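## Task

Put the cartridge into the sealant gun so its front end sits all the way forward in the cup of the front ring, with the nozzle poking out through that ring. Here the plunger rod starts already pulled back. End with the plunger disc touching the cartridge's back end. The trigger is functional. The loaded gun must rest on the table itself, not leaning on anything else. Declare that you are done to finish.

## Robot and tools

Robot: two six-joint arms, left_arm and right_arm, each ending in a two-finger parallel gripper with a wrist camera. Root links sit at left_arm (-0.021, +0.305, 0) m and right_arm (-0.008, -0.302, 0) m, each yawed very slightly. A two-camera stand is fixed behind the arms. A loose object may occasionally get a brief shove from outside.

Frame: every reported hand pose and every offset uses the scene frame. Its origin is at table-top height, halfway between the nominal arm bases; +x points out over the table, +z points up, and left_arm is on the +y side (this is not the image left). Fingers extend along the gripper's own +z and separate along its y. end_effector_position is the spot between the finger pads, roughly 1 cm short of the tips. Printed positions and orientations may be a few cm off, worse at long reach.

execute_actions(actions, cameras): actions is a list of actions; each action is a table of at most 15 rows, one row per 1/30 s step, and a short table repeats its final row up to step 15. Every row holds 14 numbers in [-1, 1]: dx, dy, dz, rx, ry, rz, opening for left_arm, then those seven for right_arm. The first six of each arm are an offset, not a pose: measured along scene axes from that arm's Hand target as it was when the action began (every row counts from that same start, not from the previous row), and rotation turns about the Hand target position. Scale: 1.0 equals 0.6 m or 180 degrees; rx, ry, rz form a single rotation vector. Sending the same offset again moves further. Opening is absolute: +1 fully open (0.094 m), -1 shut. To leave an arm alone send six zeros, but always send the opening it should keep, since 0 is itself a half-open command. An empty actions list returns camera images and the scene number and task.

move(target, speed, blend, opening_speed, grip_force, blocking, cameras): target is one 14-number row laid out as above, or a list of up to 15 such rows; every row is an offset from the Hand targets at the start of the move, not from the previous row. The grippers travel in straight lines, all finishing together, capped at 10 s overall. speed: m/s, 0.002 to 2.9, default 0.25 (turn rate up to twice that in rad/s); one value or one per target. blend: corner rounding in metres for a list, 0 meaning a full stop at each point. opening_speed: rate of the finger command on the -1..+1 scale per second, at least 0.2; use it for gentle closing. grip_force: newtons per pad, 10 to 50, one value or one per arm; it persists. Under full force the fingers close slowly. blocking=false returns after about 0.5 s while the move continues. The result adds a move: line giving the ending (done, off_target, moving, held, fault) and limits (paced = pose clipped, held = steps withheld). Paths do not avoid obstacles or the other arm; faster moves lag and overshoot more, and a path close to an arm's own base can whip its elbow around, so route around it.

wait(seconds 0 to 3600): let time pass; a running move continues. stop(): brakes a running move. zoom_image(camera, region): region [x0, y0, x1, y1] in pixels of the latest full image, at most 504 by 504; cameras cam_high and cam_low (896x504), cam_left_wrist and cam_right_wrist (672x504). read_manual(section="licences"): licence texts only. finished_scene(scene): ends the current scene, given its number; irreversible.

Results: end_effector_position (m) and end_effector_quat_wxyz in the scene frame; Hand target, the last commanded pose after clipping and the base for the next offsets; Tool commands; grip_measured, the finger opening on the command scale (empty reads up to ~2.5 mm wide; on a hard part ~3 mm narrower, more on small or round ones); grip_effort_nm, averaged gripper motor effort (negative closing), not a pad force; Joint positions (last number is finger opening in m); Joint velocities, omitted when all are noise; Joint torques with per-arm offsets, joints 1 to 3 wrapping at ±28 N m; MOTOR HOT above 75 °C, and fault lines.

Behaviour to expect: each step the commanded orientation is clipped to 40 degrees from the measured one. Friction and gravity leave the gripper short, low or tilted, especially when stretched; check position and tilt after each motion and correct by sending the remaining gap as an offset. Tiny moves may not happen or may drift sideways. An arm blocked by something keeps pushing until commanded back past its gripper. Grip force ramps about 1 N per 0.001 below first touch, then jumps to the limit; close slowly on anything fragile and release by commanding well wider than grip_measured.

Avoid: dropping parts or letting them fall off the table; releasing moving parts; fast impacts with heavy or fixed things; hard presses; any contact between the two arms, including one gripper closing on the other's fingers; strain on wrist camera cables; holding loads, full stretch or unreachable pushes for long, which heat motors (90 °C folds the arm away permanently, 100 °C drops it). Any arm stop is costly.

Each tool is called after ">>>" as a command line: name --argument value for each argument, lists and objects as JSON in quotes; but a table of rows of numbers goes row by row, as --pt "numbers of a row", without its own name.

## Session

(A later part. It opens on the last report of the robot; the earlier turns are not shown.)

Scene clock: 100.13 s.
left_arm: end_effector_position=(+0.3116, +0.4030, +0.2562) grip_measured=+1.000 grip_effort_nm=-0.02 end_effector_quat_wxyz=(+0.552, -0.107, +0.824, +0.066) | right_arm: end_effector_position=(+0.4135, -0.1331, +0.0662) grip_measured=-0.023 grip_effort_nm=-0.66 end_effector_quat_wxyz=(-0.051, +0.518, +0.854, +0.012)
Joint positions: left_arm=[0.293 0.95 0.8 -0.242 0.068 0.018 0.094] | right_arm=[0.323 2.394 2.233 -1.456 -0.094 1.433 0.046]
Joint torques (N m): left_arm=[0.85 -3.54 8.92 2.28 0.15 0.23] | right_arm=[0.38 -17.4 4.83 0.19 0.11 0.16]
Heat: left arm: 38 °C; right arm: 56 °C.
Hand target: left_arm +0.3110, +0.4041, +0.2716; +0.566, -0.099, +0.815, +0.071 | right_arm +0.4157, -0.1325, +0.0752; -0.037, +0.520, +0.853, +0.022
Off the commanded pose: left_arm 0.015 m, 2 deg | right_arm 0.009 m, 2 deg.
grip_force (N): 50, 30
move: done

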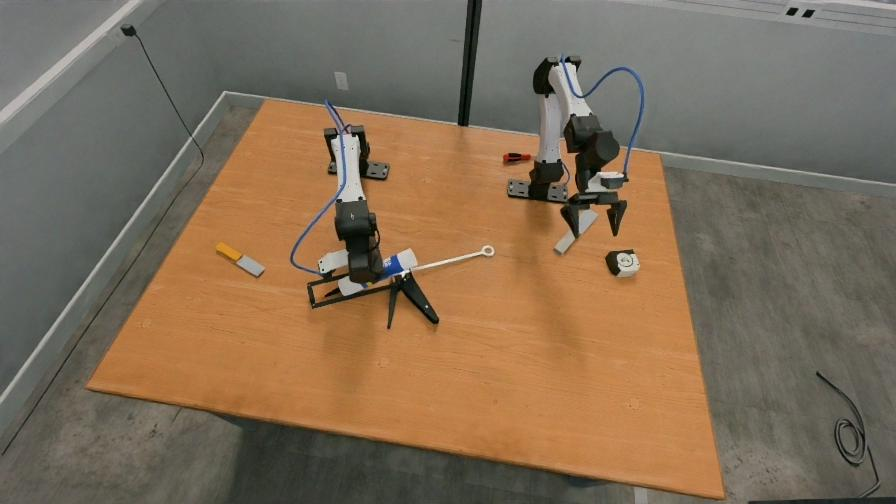

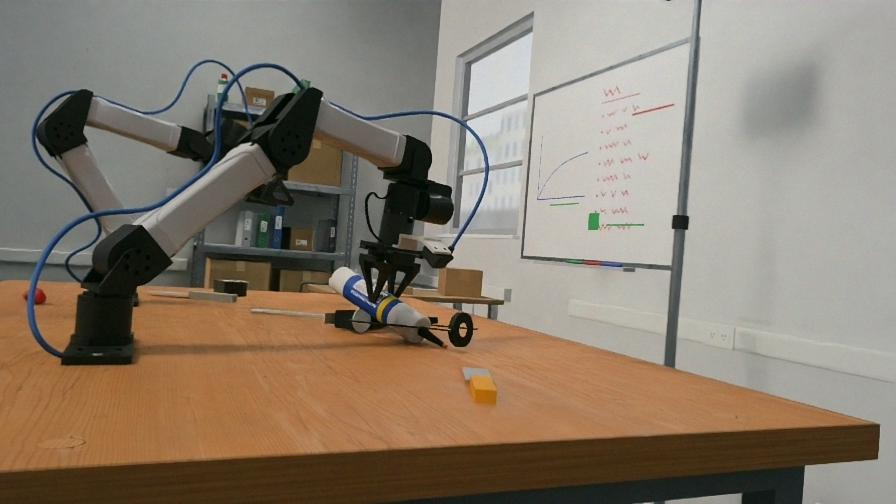

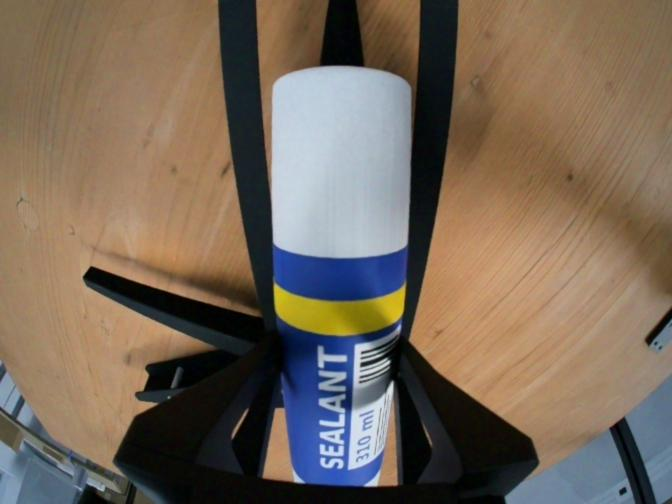

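>>> move --target '[0,0,0,0,0,0,1,0.004,0,0.045,0,0,0,-0.1]' --speed 0.08 --cameras '["cam_high","cam_low","cam_right_wrist"]'

>>> zoom_image --camera "cam_low" --region '[300, 200, 520, 380]'

>>> zoom_image --camera "cam_high" --region '[290, 240, 420, 320]'

>>> zoom_image --camera "cam_right_wrist" --region '[200, 0, 500, 340]'

Scene clock: 103.07 s.
left_arm: end_effector_position=(+0.3116, +0.4030, +0.2562) grip_measured=+1.000 grip_effort_nm=-0.02 end_effector_quat_wxyz=(+0.552, -0.107, +0.824, +0.066) | right_arm: end_effector_position=(+0.4135, -0.1338, +0.0872) grip_measured=-0.023 grip_effort_nm=-0.67 end_effector_quat_wxyz=(-0.046, +0.518, +0.854, +0.014)
Joint positions: left_arm=[0.293 0.95 0.8 -0.242 0.068 0.018 0.094] | right_arm=[0.323 2.394 2.318 -1.531 -0.09 1.433 0.046]
Joint torques (N m): left_arm=[0.85 -3.55 8.91 2.28 0.15 0.24] | right_arm=[0.12 -15.1 10.21 -0.2 0.15 0.17]
Heat: left arm: 38 °C; right arm: 58 °C.
Hand target: left_arm +0.3110, +0.4041, +0.2716; +0.566, -0.099, +0.815, +0.071 | right_arm +0.4181, -0.1325, +0.1023; -0.037, +0.520, +0.853, +0.023
Off the commanded pose: left_arm 0.015 m, 2 deg | right_arm 0.016 m, 1 deg.
joint sent to its limit (right arm) — joint 4 (wrist pitch), lower limit. The joint targets still meet the commanded pose.
grip_force (N): 50, 30
move: off_target (right_arm)

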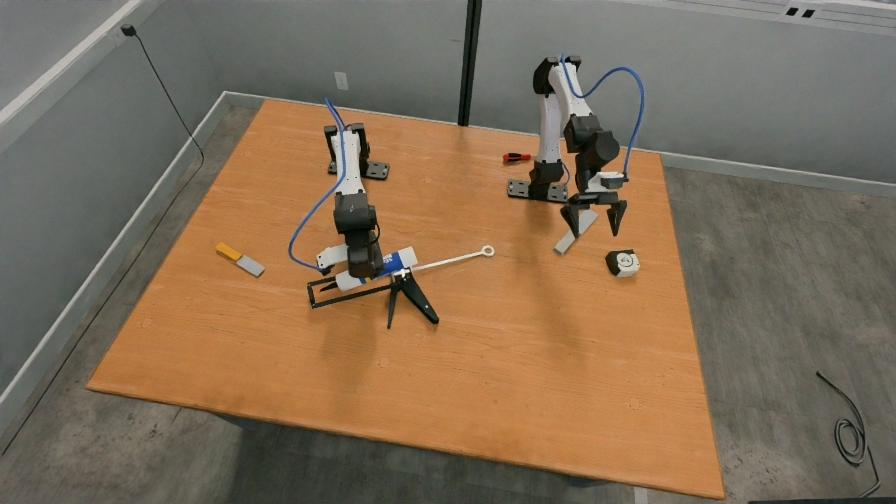

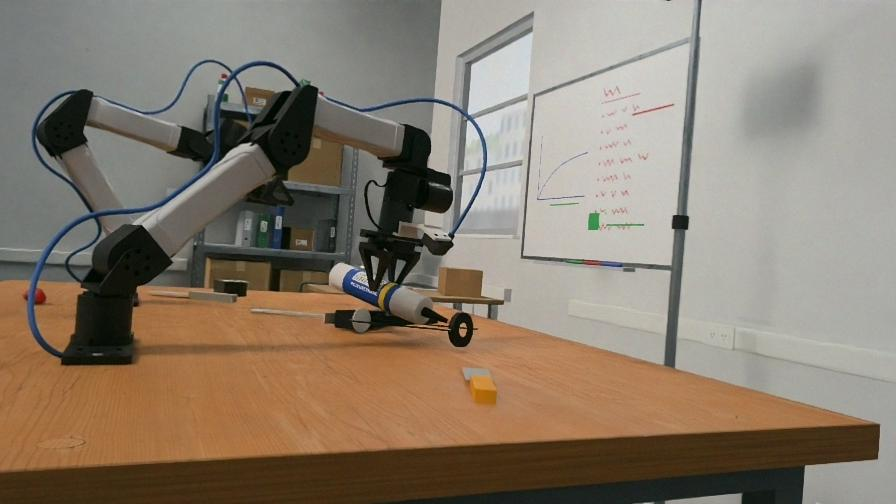

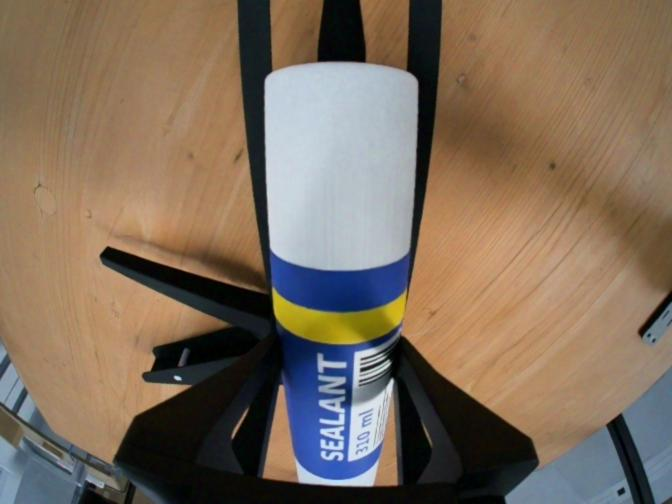

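Scaled by 2.291 from the camera's image (finer frame: 1280x720).

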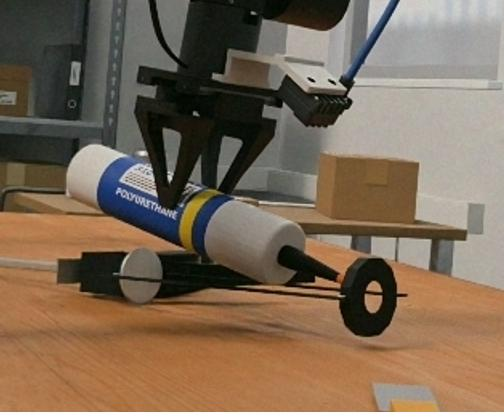

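Scaled by 3.877 from the camera's image (finer frame: 1280x720).

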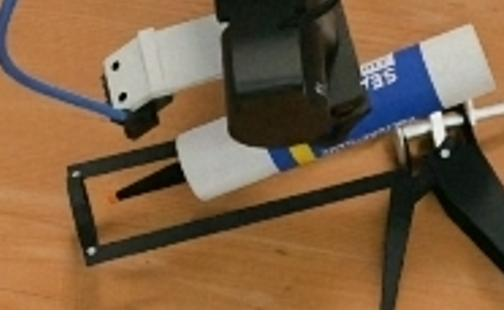

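Scaled by 1.482 from the camera's image (finer frame: 960x720).

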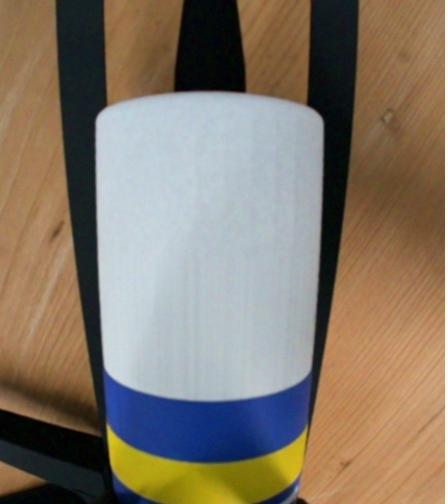

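>>> move --target '[0,0,0,0,0,0,1,0.003,-0.008,-0.037,-0.0125,-0.006,0,-0.1]' --speed 0.05 --cameras '["cam_high","cam_low","cam_right_wrist"]'

>>> zoom_image --camera "cam_low" --region '[300, 200, 520, 380]'

>>> zoom_image --camera "cam_high" --region '[290, 240, 420, 320]'

>>> zoom_image --camera "cam_right_wrist" --region '[200, 0, 500, 340]'

Scene clock: 106.17 s.
left_arm: end_effector_position=(+0.3116, +0.4030, +0.2562) grip_measured=+1.000 grip_effort_nm=-0.02 end_effector_quat_wxyz=(+0.552, -0.107, +0.824, +0.066) | right_arm: end_effector_position=(+0.4176, -0.1390, +0.0730) grip_measured=-0.023 grip_effort_nm=-0.67 end_effector_quat_wxyz=(-0.032, +0.518, +0.855, +0.003)
Joint positions: left_arm=[0.293 0.95 0.8 -0.242 0.068 0.018 0.094] | right_arm=[0.323 2.394 2.263 -1.475 -0.054 1.433 0.046]
Joint torques (N m): left_arm=[0.85 -3.54 8.92 2.28 0.15 0.24] | right_arm=[0.61 -16.25 5.68 0.16 0.21 0.24]
Heat: left arm: 38 °C; right arm: 59 °C.
Hand target: left_arm +0.3110, +0.4041, +0.2716; +0.566, -0.099, +0.815, +0.071 | right_arm +0.4199, -0.1373, +0.0800; -0.019, +0.520, +0.854, +0.011
Off the commanded pose: left_arm 0.015 m, 2 deg | right_arm 0.008 m, 2 deg.
grip_force (N): 50, 30
move: done

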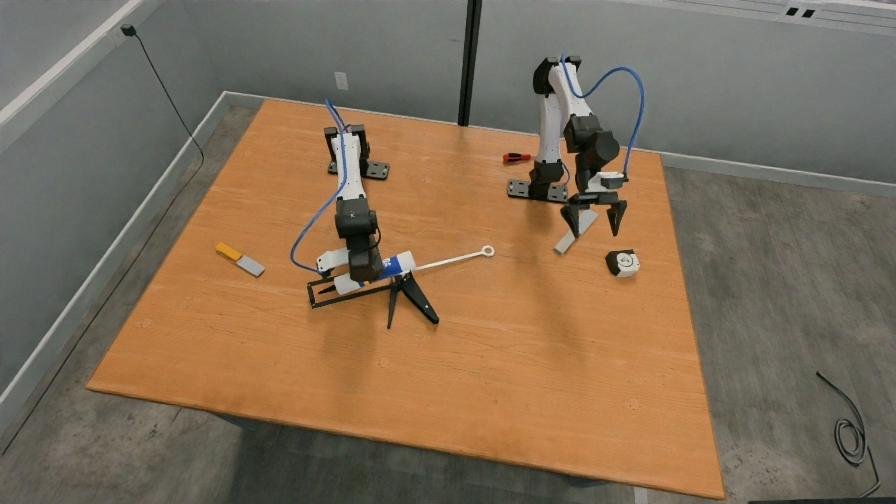

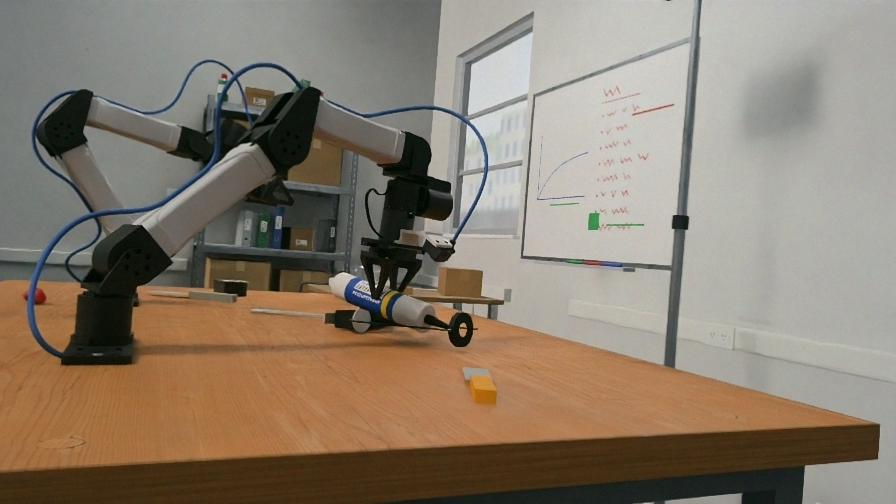

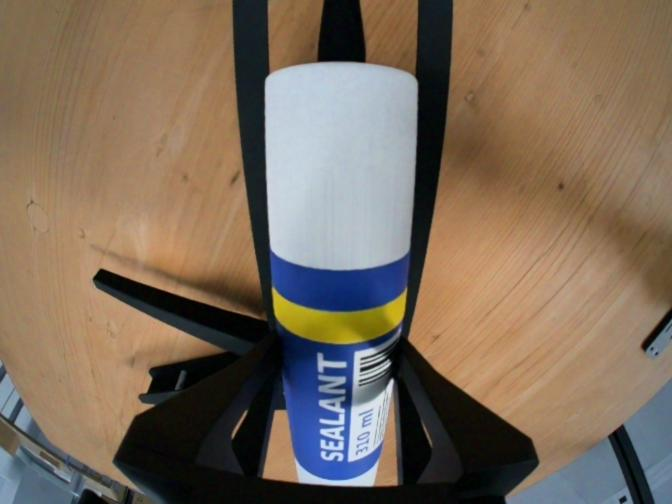

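Scaled by 2.291 from the camera's image (finer frame: 1280x720).

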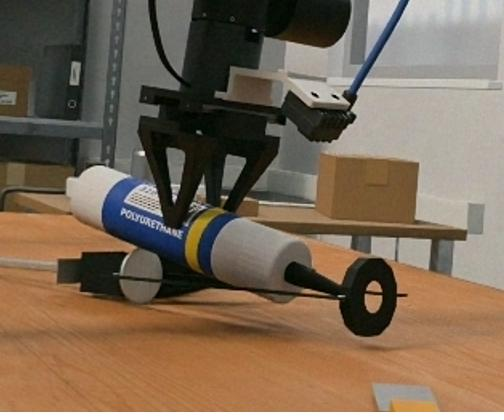

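Scaled by 3.877 from the camera's image (finer frame: 1280x720).

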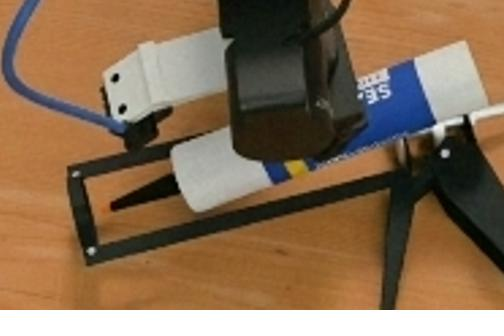

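Scaled by 1.482 from the camera's image (finer frame: 960x720).

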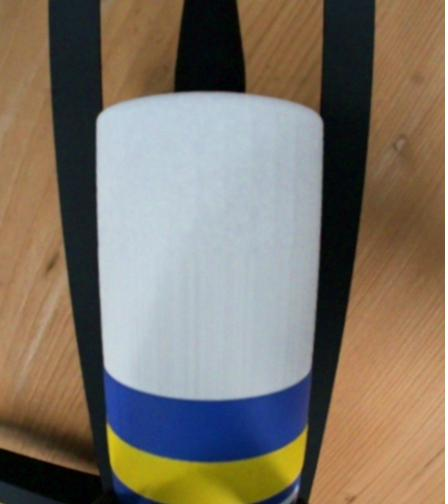

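>>> move --target '[0,0,0,0,0,0,1,0.01,-0.0185,-0.003,0,0,0,-0.1]' --speed 0.04 --cameras '["cam_high","cam_low","cam_right_wrist"]'

>>> zoom_image --camera "cam_low" --region '[300, 200, 520, 380]'

>>> zoom_image --camera "cam_high" --region '[290, 240, 420, 320]'

>>> zoom_image --camera "cam_right_wrist" --region '[200, 0, 500, 340]'

Scene clock: 108.93 s.
left_arm: end_effector_position=(+0.3116, +0.4030, +0.2562) grip_measured=+1.000 grip_effort_nm=-0.02 end_effector_quat_wxyz=(+0.552, -0.107, +0.824, +0.066) | right_arm: end_effector_position=(+0.4203, -0.1460, +0.0730) grip_measured=-0.023 grip_effort_nm=-0.67 end_effector_quat_wxyz=(-0.031, +0.522, +0.852, +0.003)
Joint positions: left_arm=[0.293 0.95 0.8 -0.242 0.068 0.018 0.094] | right_arm=[0.307 2.394 2.263 -1.475 -0.051 1.428 0.046]
Joint torques (N m): left_arm=[0.85 -3.55 8.91 2.28 0.15 0.24] | right_arm=[-0.58 -15.35 6.54 0.17 0.13 0.01]
Heat: left arm: 38 °C; right arm: 60 °C.
Hand target: left_arm +0.3110, +0.4041, +0.2716; +0.566, -0.099, +0.815, +0.071 | right_arm +0.4259, -0.1483, +0.0782; -0.019, +0.520, +0.854, +0.011
Off the commanded pose: left_arm 0.015 m, 2 deg | right_arm 0.008 m, 2 deg.
grip_force (N): 50, 30
move: done

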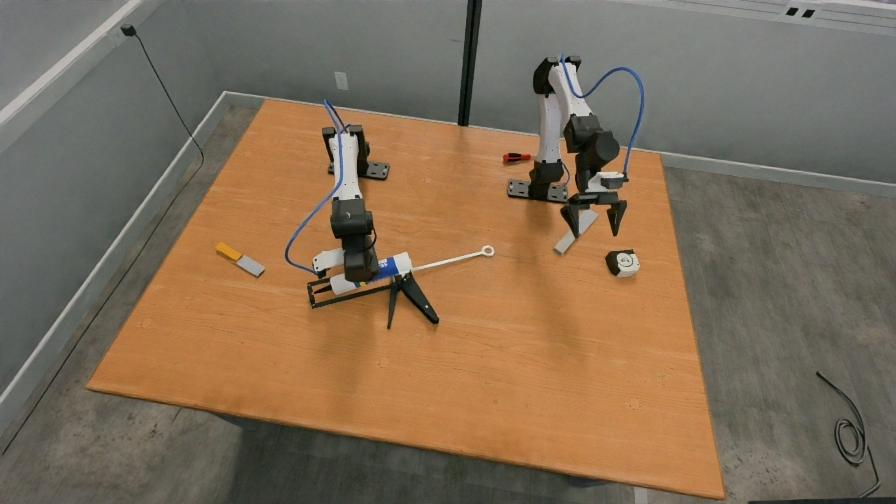

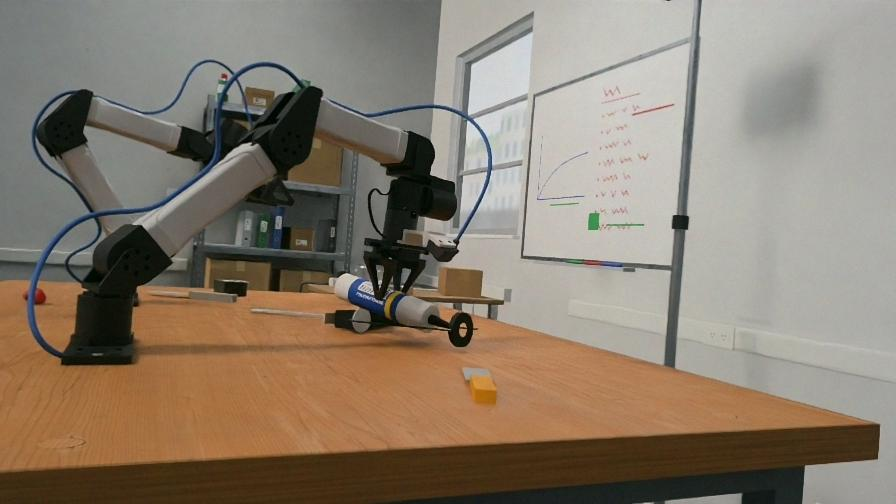

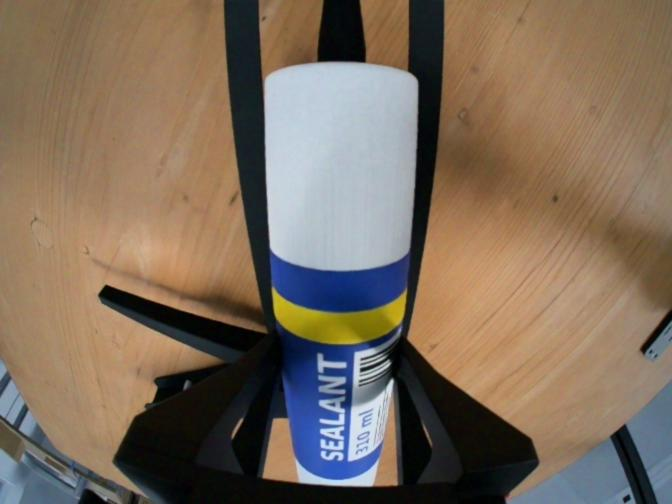

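Scaled by 2.291 from the camera's image (finer frame: 1280x720).

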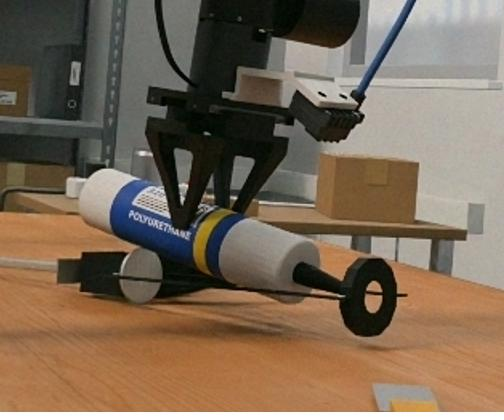

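Scaled by 3.877 from the camera's image (finer frame: 1280x720).

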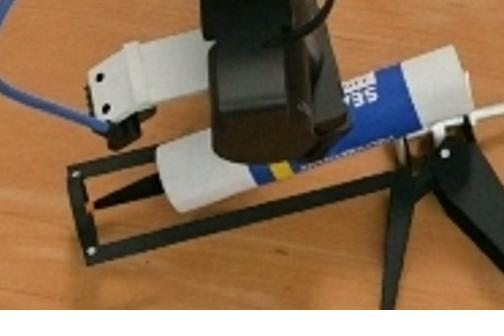

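Scaled by 1.482 from the camera's image (finer frame: 960x720).

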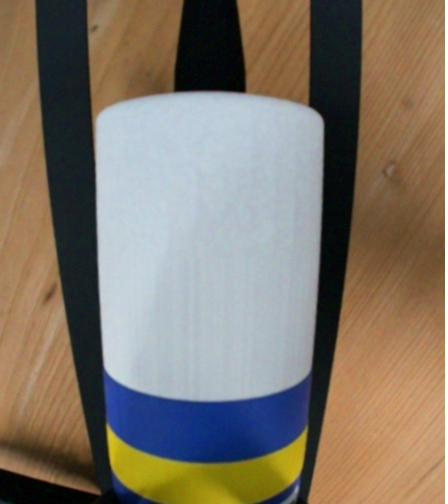

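>>> move --target '[0,0,0,0,0,0,1,0.015,-0.012,-0.003,0,0,0,-0.1]' --speed 0.04 --cameras '["cam_high","cam_low","cam_right_wrist"]'

>>> zoom_image --camera "cam_low" --region '[300, 200, 520, 380]'

>>> zoom_image --camera "cam_high" --region '[290, 240, 420, 320]'

>>> zoom_image --camera "cam_right_wrist" --region '[200, 0, 500, 340]'

Scene clock: 111.47 s.
left_arm: end_effector_position=(+0.3116, +0.4030, +0.2562) grip_measured=+1.000 grip_effort_nm=-0.02 end_effector_quat_wxyz=(+0.552, -0.107, +0.824, +0.066) | right_arm: end_effector_position=(+0.4254, -0.1537, +0.0691) grip_measured=-0.023 grip_effort_nm=-0.66 end_effector_quat_wxyz=(-0.032, +0.521, +0.853, +0.002)
Joint positions: left_arm=[0.293 0.95 0.8 -0.242 0.068 0.018 0.094] | right_arm=[0.288 2.41 2.277 -1.475 -0.051 1.406 0.046]
Joint torques (N m): left_arm=[0.85 -3.54 8.92 2.28 0.15 0.24] | right_arm=[-0.57 -13.74 10.25 0.01 0.18 -0.04]
Heat: left arm: 38 °C; right arm: 60 °C.
Hand target: left_arm +0.3110, +0.4041, +0.2716; +0.566, -0.099, +0.815, +0.071 | right_arm +0.4350, -0.1555, +0.0765; -0.019, +0.520, +0.854, +0.011
Off the commanded pose: left_arm 0.015 m, 2 deg | right_arm 0.012 m, 2 deg.
grip_force (N): 50, 30
move: off_target (right_arm)

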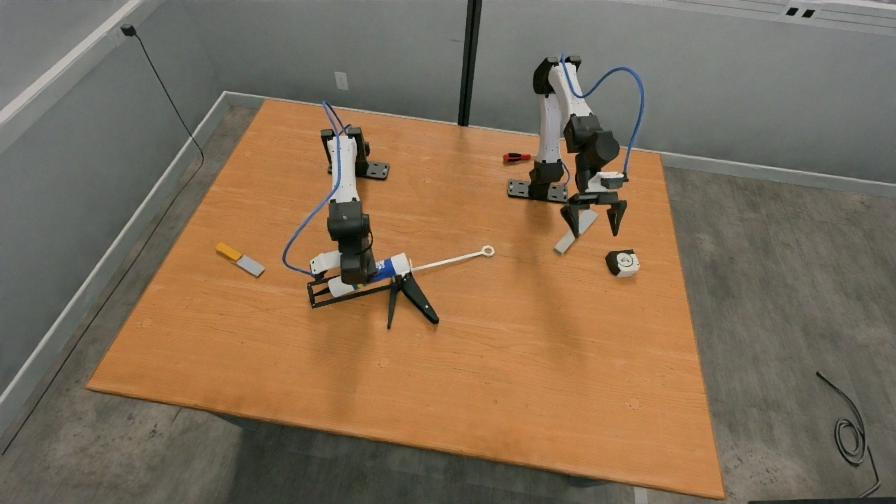

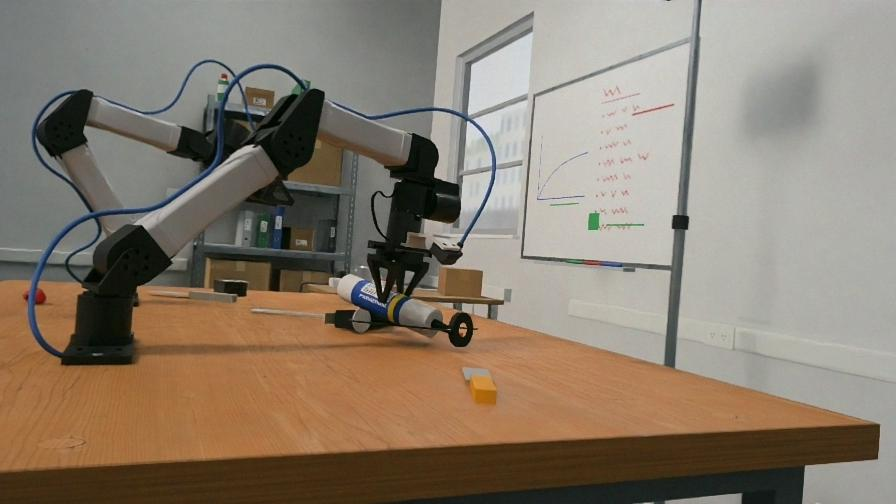

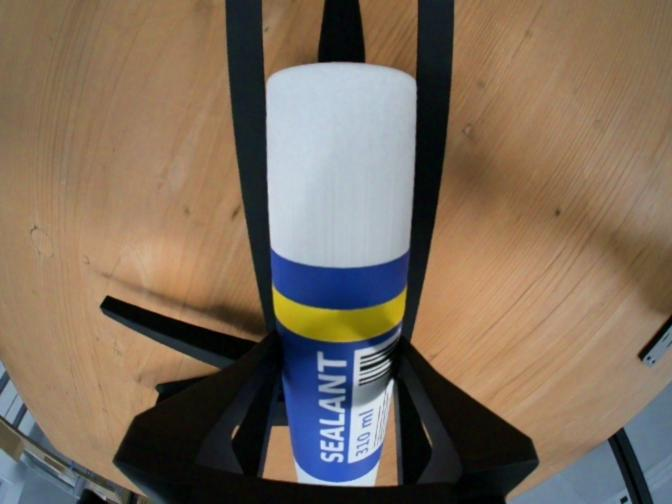

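Scaled by 2.291 from the camera's image (finer frame: 1280x720).

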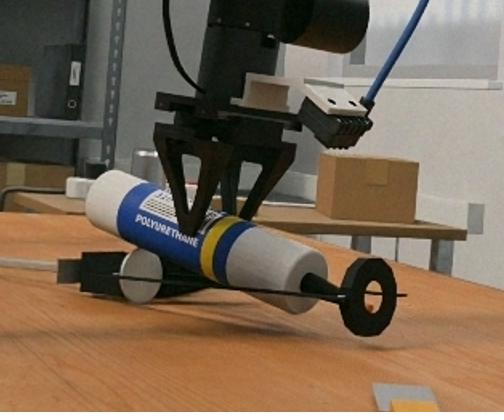

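Scaled by 3.877 from the camera's image (finer frame: 1280x720).

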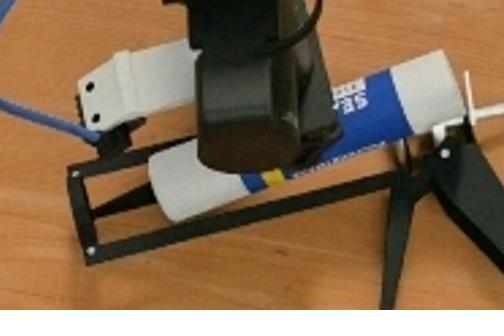

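Scaled by 1.482 from the camera's image (finer frame: 960x720).

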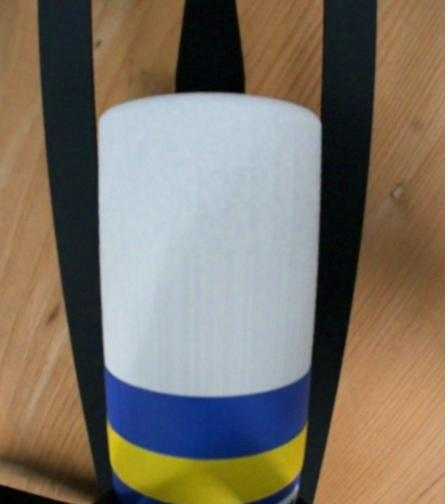

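>>> zoom_image --camera "cam_low" --region '[420, 300, 490, 360]'

>>> zoom_image --camera "cam_high" --region '[295, 265, 375, 315]'

Scaled by 7.200 from the camera's image (finer frame: 1280x720).

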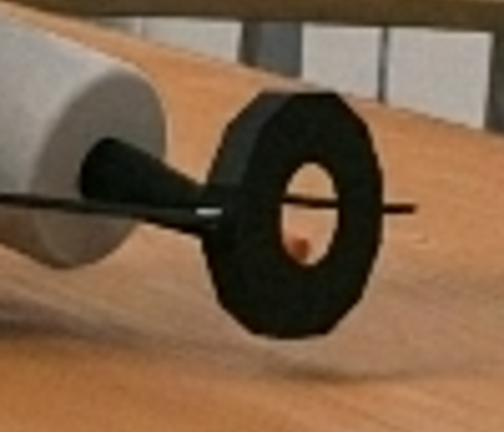

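Scaled by 6.300 from the camera's image (finer frame: 1280x720).

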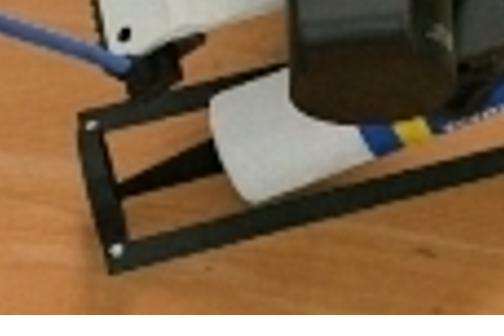

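>>> move --target '[0,0,0,0,0,0,1,0,0,0.014,0,0,0,-0.1]' --speed 0.04 --cameras '["cam_high","cam_low","cam_right_wrist"]'

>>> zoom_image --camera "cam_low" --region '[420, 300, 490, 360]'

>>> zoom_image --camera "cam_high" --region '[295, 265, 375, 315]'

>>> zoom_image --camera "cam_right_wrist" --region '[200, 0, 500, 340]'

Scene clock: 114.90 s.
left_arm: end_effector_position=(+0.3116, +0.4030, +0.2562) grip_measured=+1.000 grip_effort_nm=-0.02 end_effector_quat_wxyz=(+0.552, -0.107, +0.824, +0.066) | right_arm: end_effector_position=(+0.4287, -0.1526, +0.0752) grip_measured=-0.023 grip_effort_nm=-0.67 end_effector_quat_wxyz=(-0.029, +0.521, +0.853, +0.006)
Joint positions: left_arm=[0.293 0.95 0.8 -0.242 0.068 0.018 0.094] | right_arm=[0.288 2.423 2.324 -1.501 -0.051 1.406 0.046]
Joint torques (N m): left_arm=[0.85 -3.54 8.92 2.28 0.15 0.24] | right_arm=[-0.73 -14.19 10.32 -0.17 0.17 0.05]
Heat: left arm: 39 °C; right arm: 60 °C.
Hand target: left_arm +0.3110, +0.4041, +0.2716; +0.566, -0.099, +0.815, +0.071 | right_arm +0.4349, -0.1556, +0.0848; -0.019, +0.520, +0.854, +0.011
Off the commanded pose: left_arm 0.015 m, 2 deg | right_arm 0.012 m, 1 deg.
grip_force (N): 50, 30
move: off_target (right_arm)

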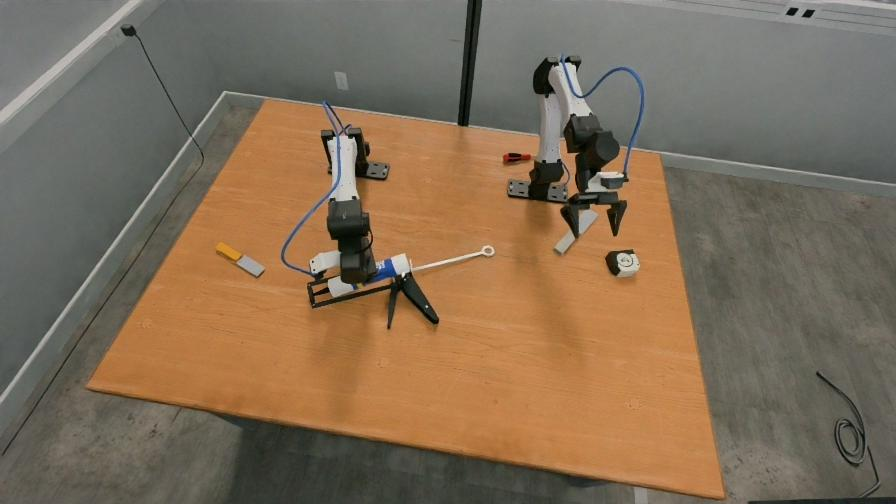

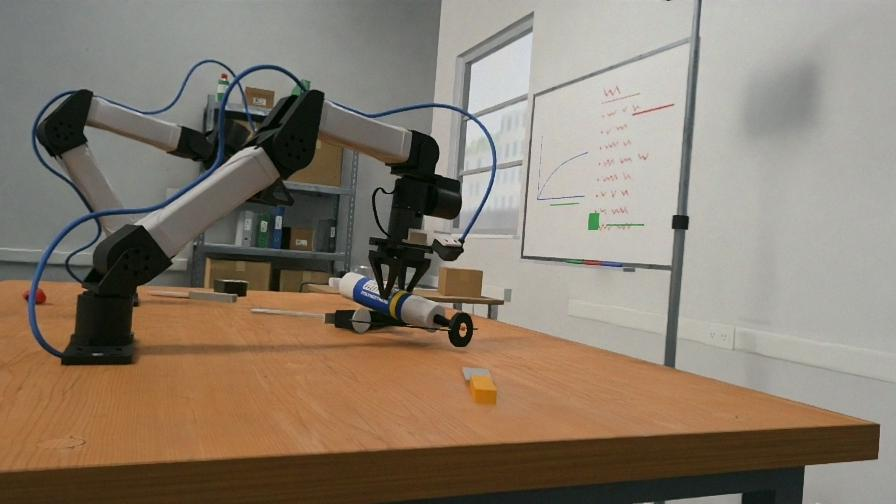

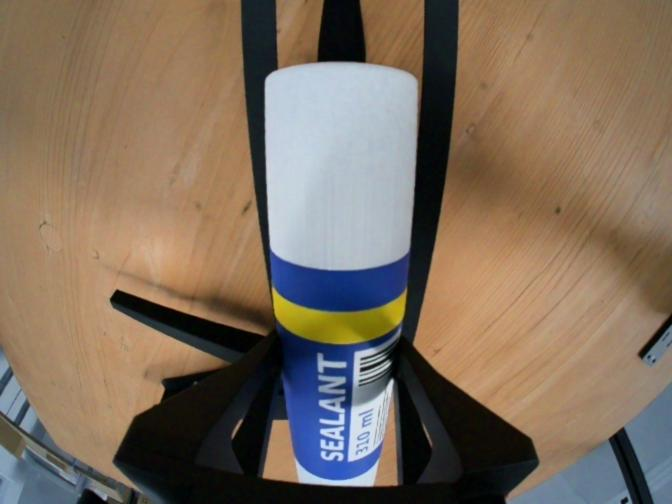

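Scaled by 7.200 from the camera's image (finer frame: 1280x720).

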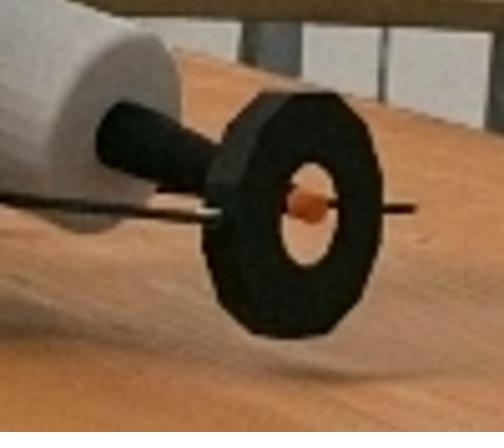

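Scaled by 6.300 from the camera's image (finer frame: 1280x720).

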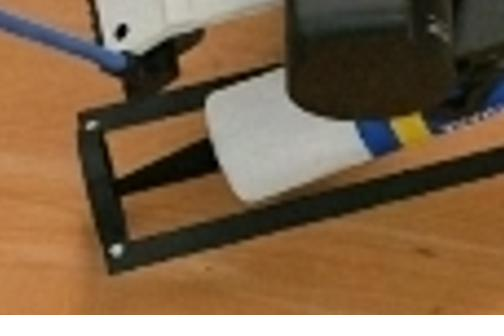

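Scaled by 1.482 from the camera's image (finer frame: 960x720).

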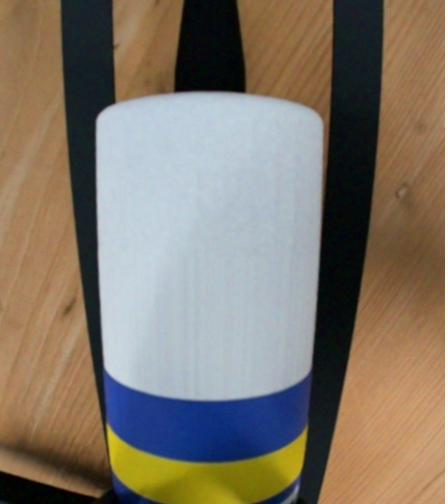

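>>> move --target '[0,0,0,0,0,0,1,0.0125,-0.025,-0.006,0,0,0,-0.1]' --speed 0.04 --cameras '["cam_high","cam_low","cam_right_wrist"]'

>>> zoom_image --camera "cam_low" --region '[420, 300, 490, 360]'

>>> zoom_image --camera "cam_high" --region '[295, 265, 375, 315]'

>>> zoom_image --camera "cam_right_wrist" --region '[200, 0, 500, 340]'

Scene clock: 118.50 s.
left_arm: end_effector_position=(+0.3116, +0.4030, +0.2562) grip_measured=+1.000 grip_effort_nm=-0.02 end_effector_quat_wxyz=(+0.552, -0.107, +0.824, +0.066) | right_arm: end_effector_position=(+0.4368, -0.1683, +0.0724) grip_measured=-0.023 grip_effort_nm=-0.67 end_effector_quat_wxyz=(-0.027, +0.522, +0.852, +0.007)
Joint positions: left_arm=[0.293 0.95 0.8 -0.242 0.068 0.018 0.094] | right_arm=[0.251 2.439 2.343 -1.502 -0.049 1.372 0.046]
Joint torques (N m): left_arm=[0.85 -3.54 8.91 2.28 0.15 0.24] | right_arm=[-0.44 -14.24 10.21 -0.12 0.21 0]
Heat: left arm: 39 °C; right arm: 60 °C.
Hand target: left_arm +0.3110, +0.4041, +0.2716; +0.566, -0.099, +0.815, +0.071 | right_arm +0.4424, -0.1705, +0.0813; -0.019, +0.520, +0.854, +0.011
Off the commanded pose: left_arm 0.015 m, 2 deg | right_arm 0.011 m, 1 deg.
grip_force (N): 50, 30
move: off_target (right_arm)

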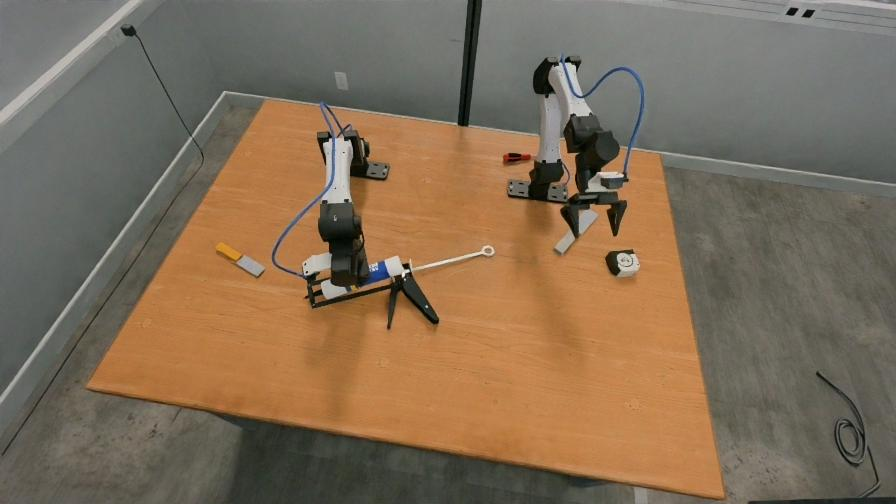

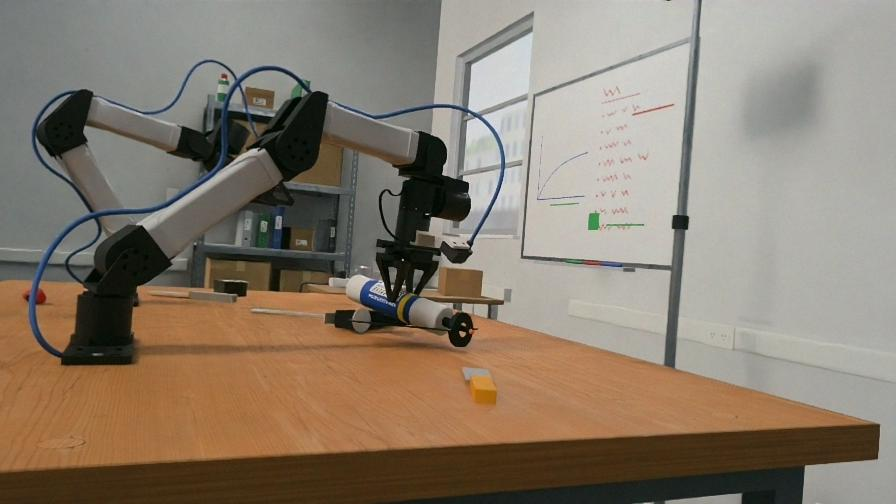

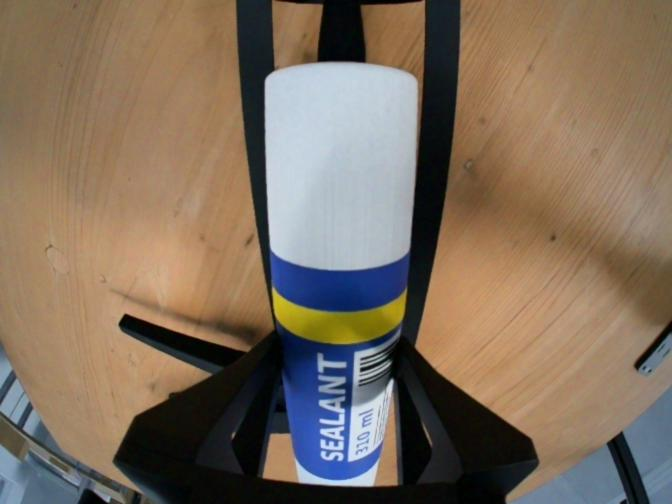

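Scaled by 7.200 from the camera's image (finer frame: 1280x720).

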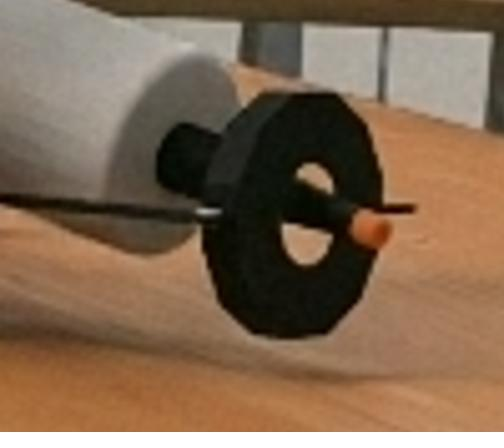

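Scaled by 6.300 from the camera's image (finer frame: 1280x720).

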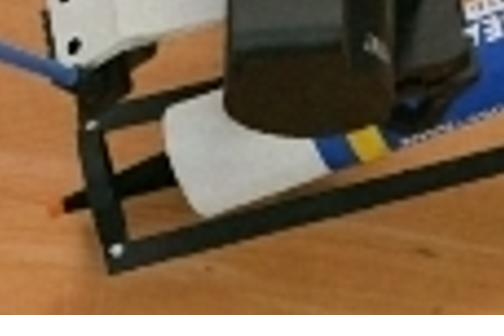

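Scaled by 1.482 from the camera's image (finer frame: 960x720).

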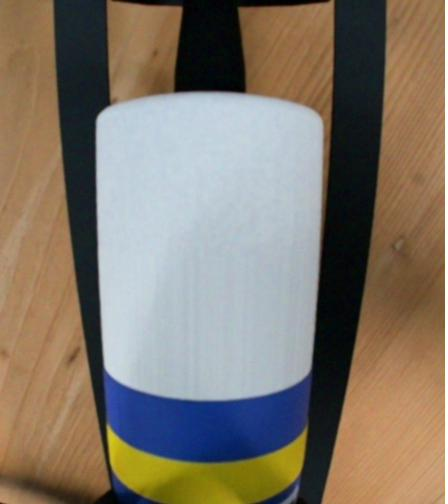

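>>> move --target '[0,0,0,0,0,0,1,0.0055,-0.016,-0.0085,0,0,0,-0.1]' --speed 0.04 --cameras '["cam_high","cam_low","cam_right_wrist"]'

>>> zoom_image --camera "cam_low" --region '[420, 300, 490, 360]'

>>> zoom_image --camera "cam_high" --region '[295, 265, 375, 315]'

>>> zoom_image --camera "cam_right_wrist" --region '[200, 0, 500, 340]'

Scene clock: 121.40 s.
left_arm: end_effector_position=(+0.3116, +0.4030, +0.2561) grip_measured=+1.000 grip_effort_nm=-0.02 end_effector_quat_wxyz=(+0.552, -0.107, +0.824, +0.066) | right_arm: end_effector_position=(+0.4395, -0.1780, +0.0724) grip_measured=-0.023 grip_effort_nm=-0.67 end_effector_quat_wxyz=(-0.027, +0.522, +0.852, +0.007)
Joint positions: left_arm=[0.293 0.95 0.8 -0.242 0.068 0.018 0.094] | right_arm=[0.23 2.439 2.343 -1.502 -0.049 1.351 0.046]
Joint torques (N m): left_arm=[0.85 -3.54 8.91 2.28 0.16 0.24] | right_arm=[-0.21 -13.96 9.06 -0.02 0.17 -0.04]
Heat: left arm: 39 °C; right arm: 61 °C.
Hand target: left_arm +0.3110, +0.4041, +0.2715; +0.566, -0.099, +0.816, +0.071 | right_arm +0.4457, -0.1800, +0.0762; -0.019, +0.520, +0.854, +0.011
Off the commanded pose: left_arm 0.016 m, 2 deg | right_arm 0.007 m, 1 deg.
grip_force (N): 50, 30
move: done

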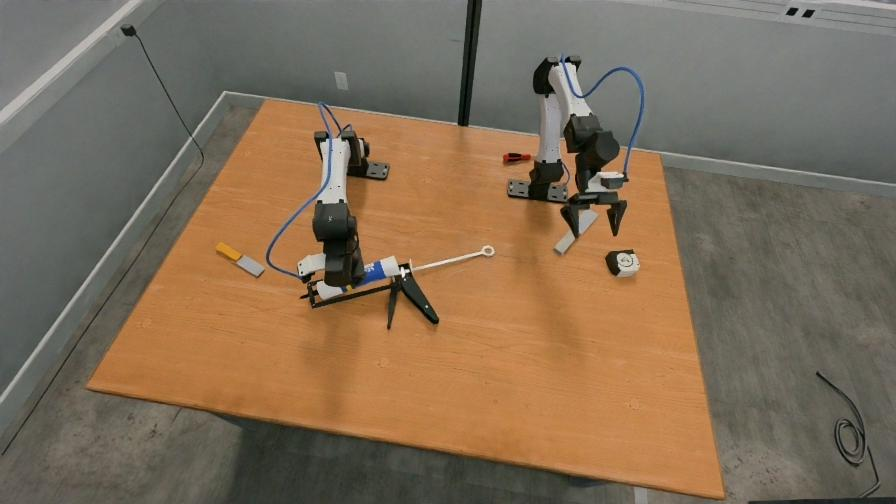

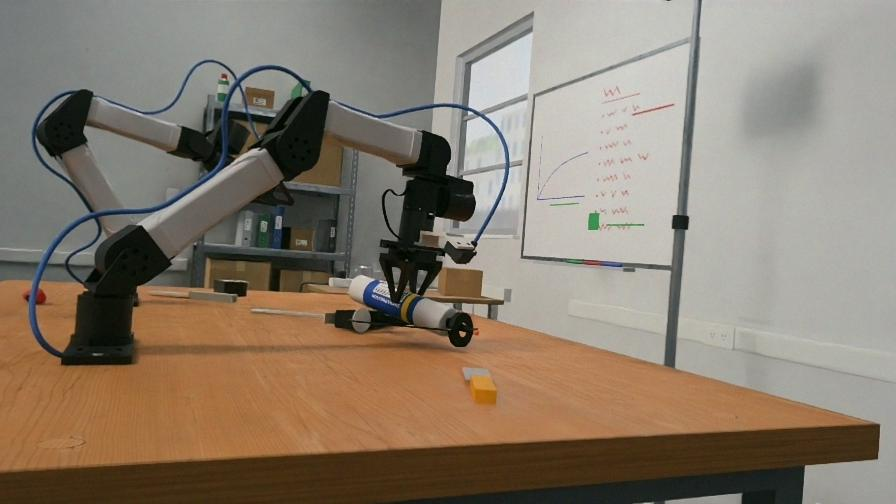

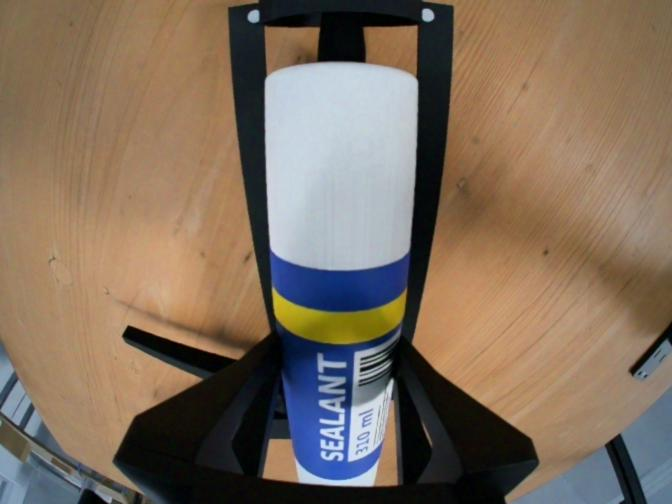

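Scaled by 7.200 from the camera's image (finer frame: 1280x720).

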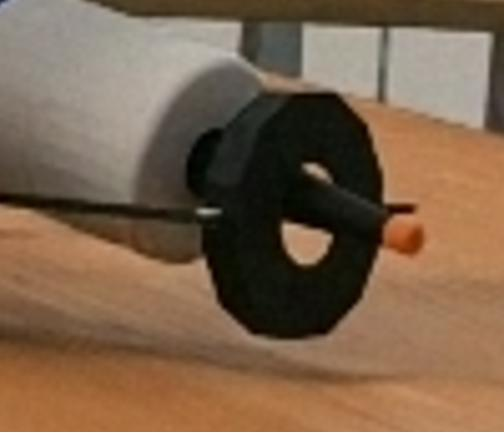

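Scaled by 6.300 from the camera's image (finer frame: 1280x720).

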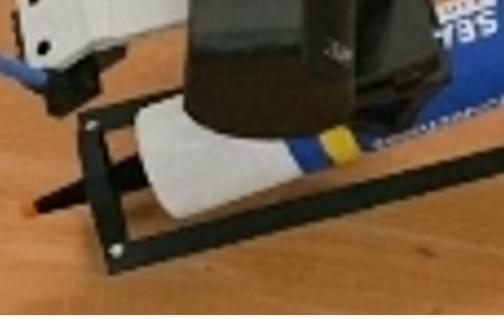

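Scaled by 1.482 from the camera's image (finer frame: 960x720).

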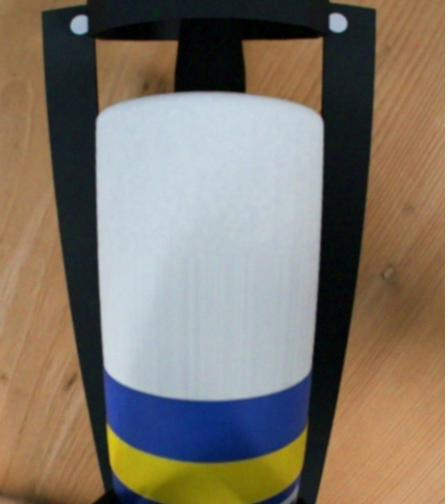

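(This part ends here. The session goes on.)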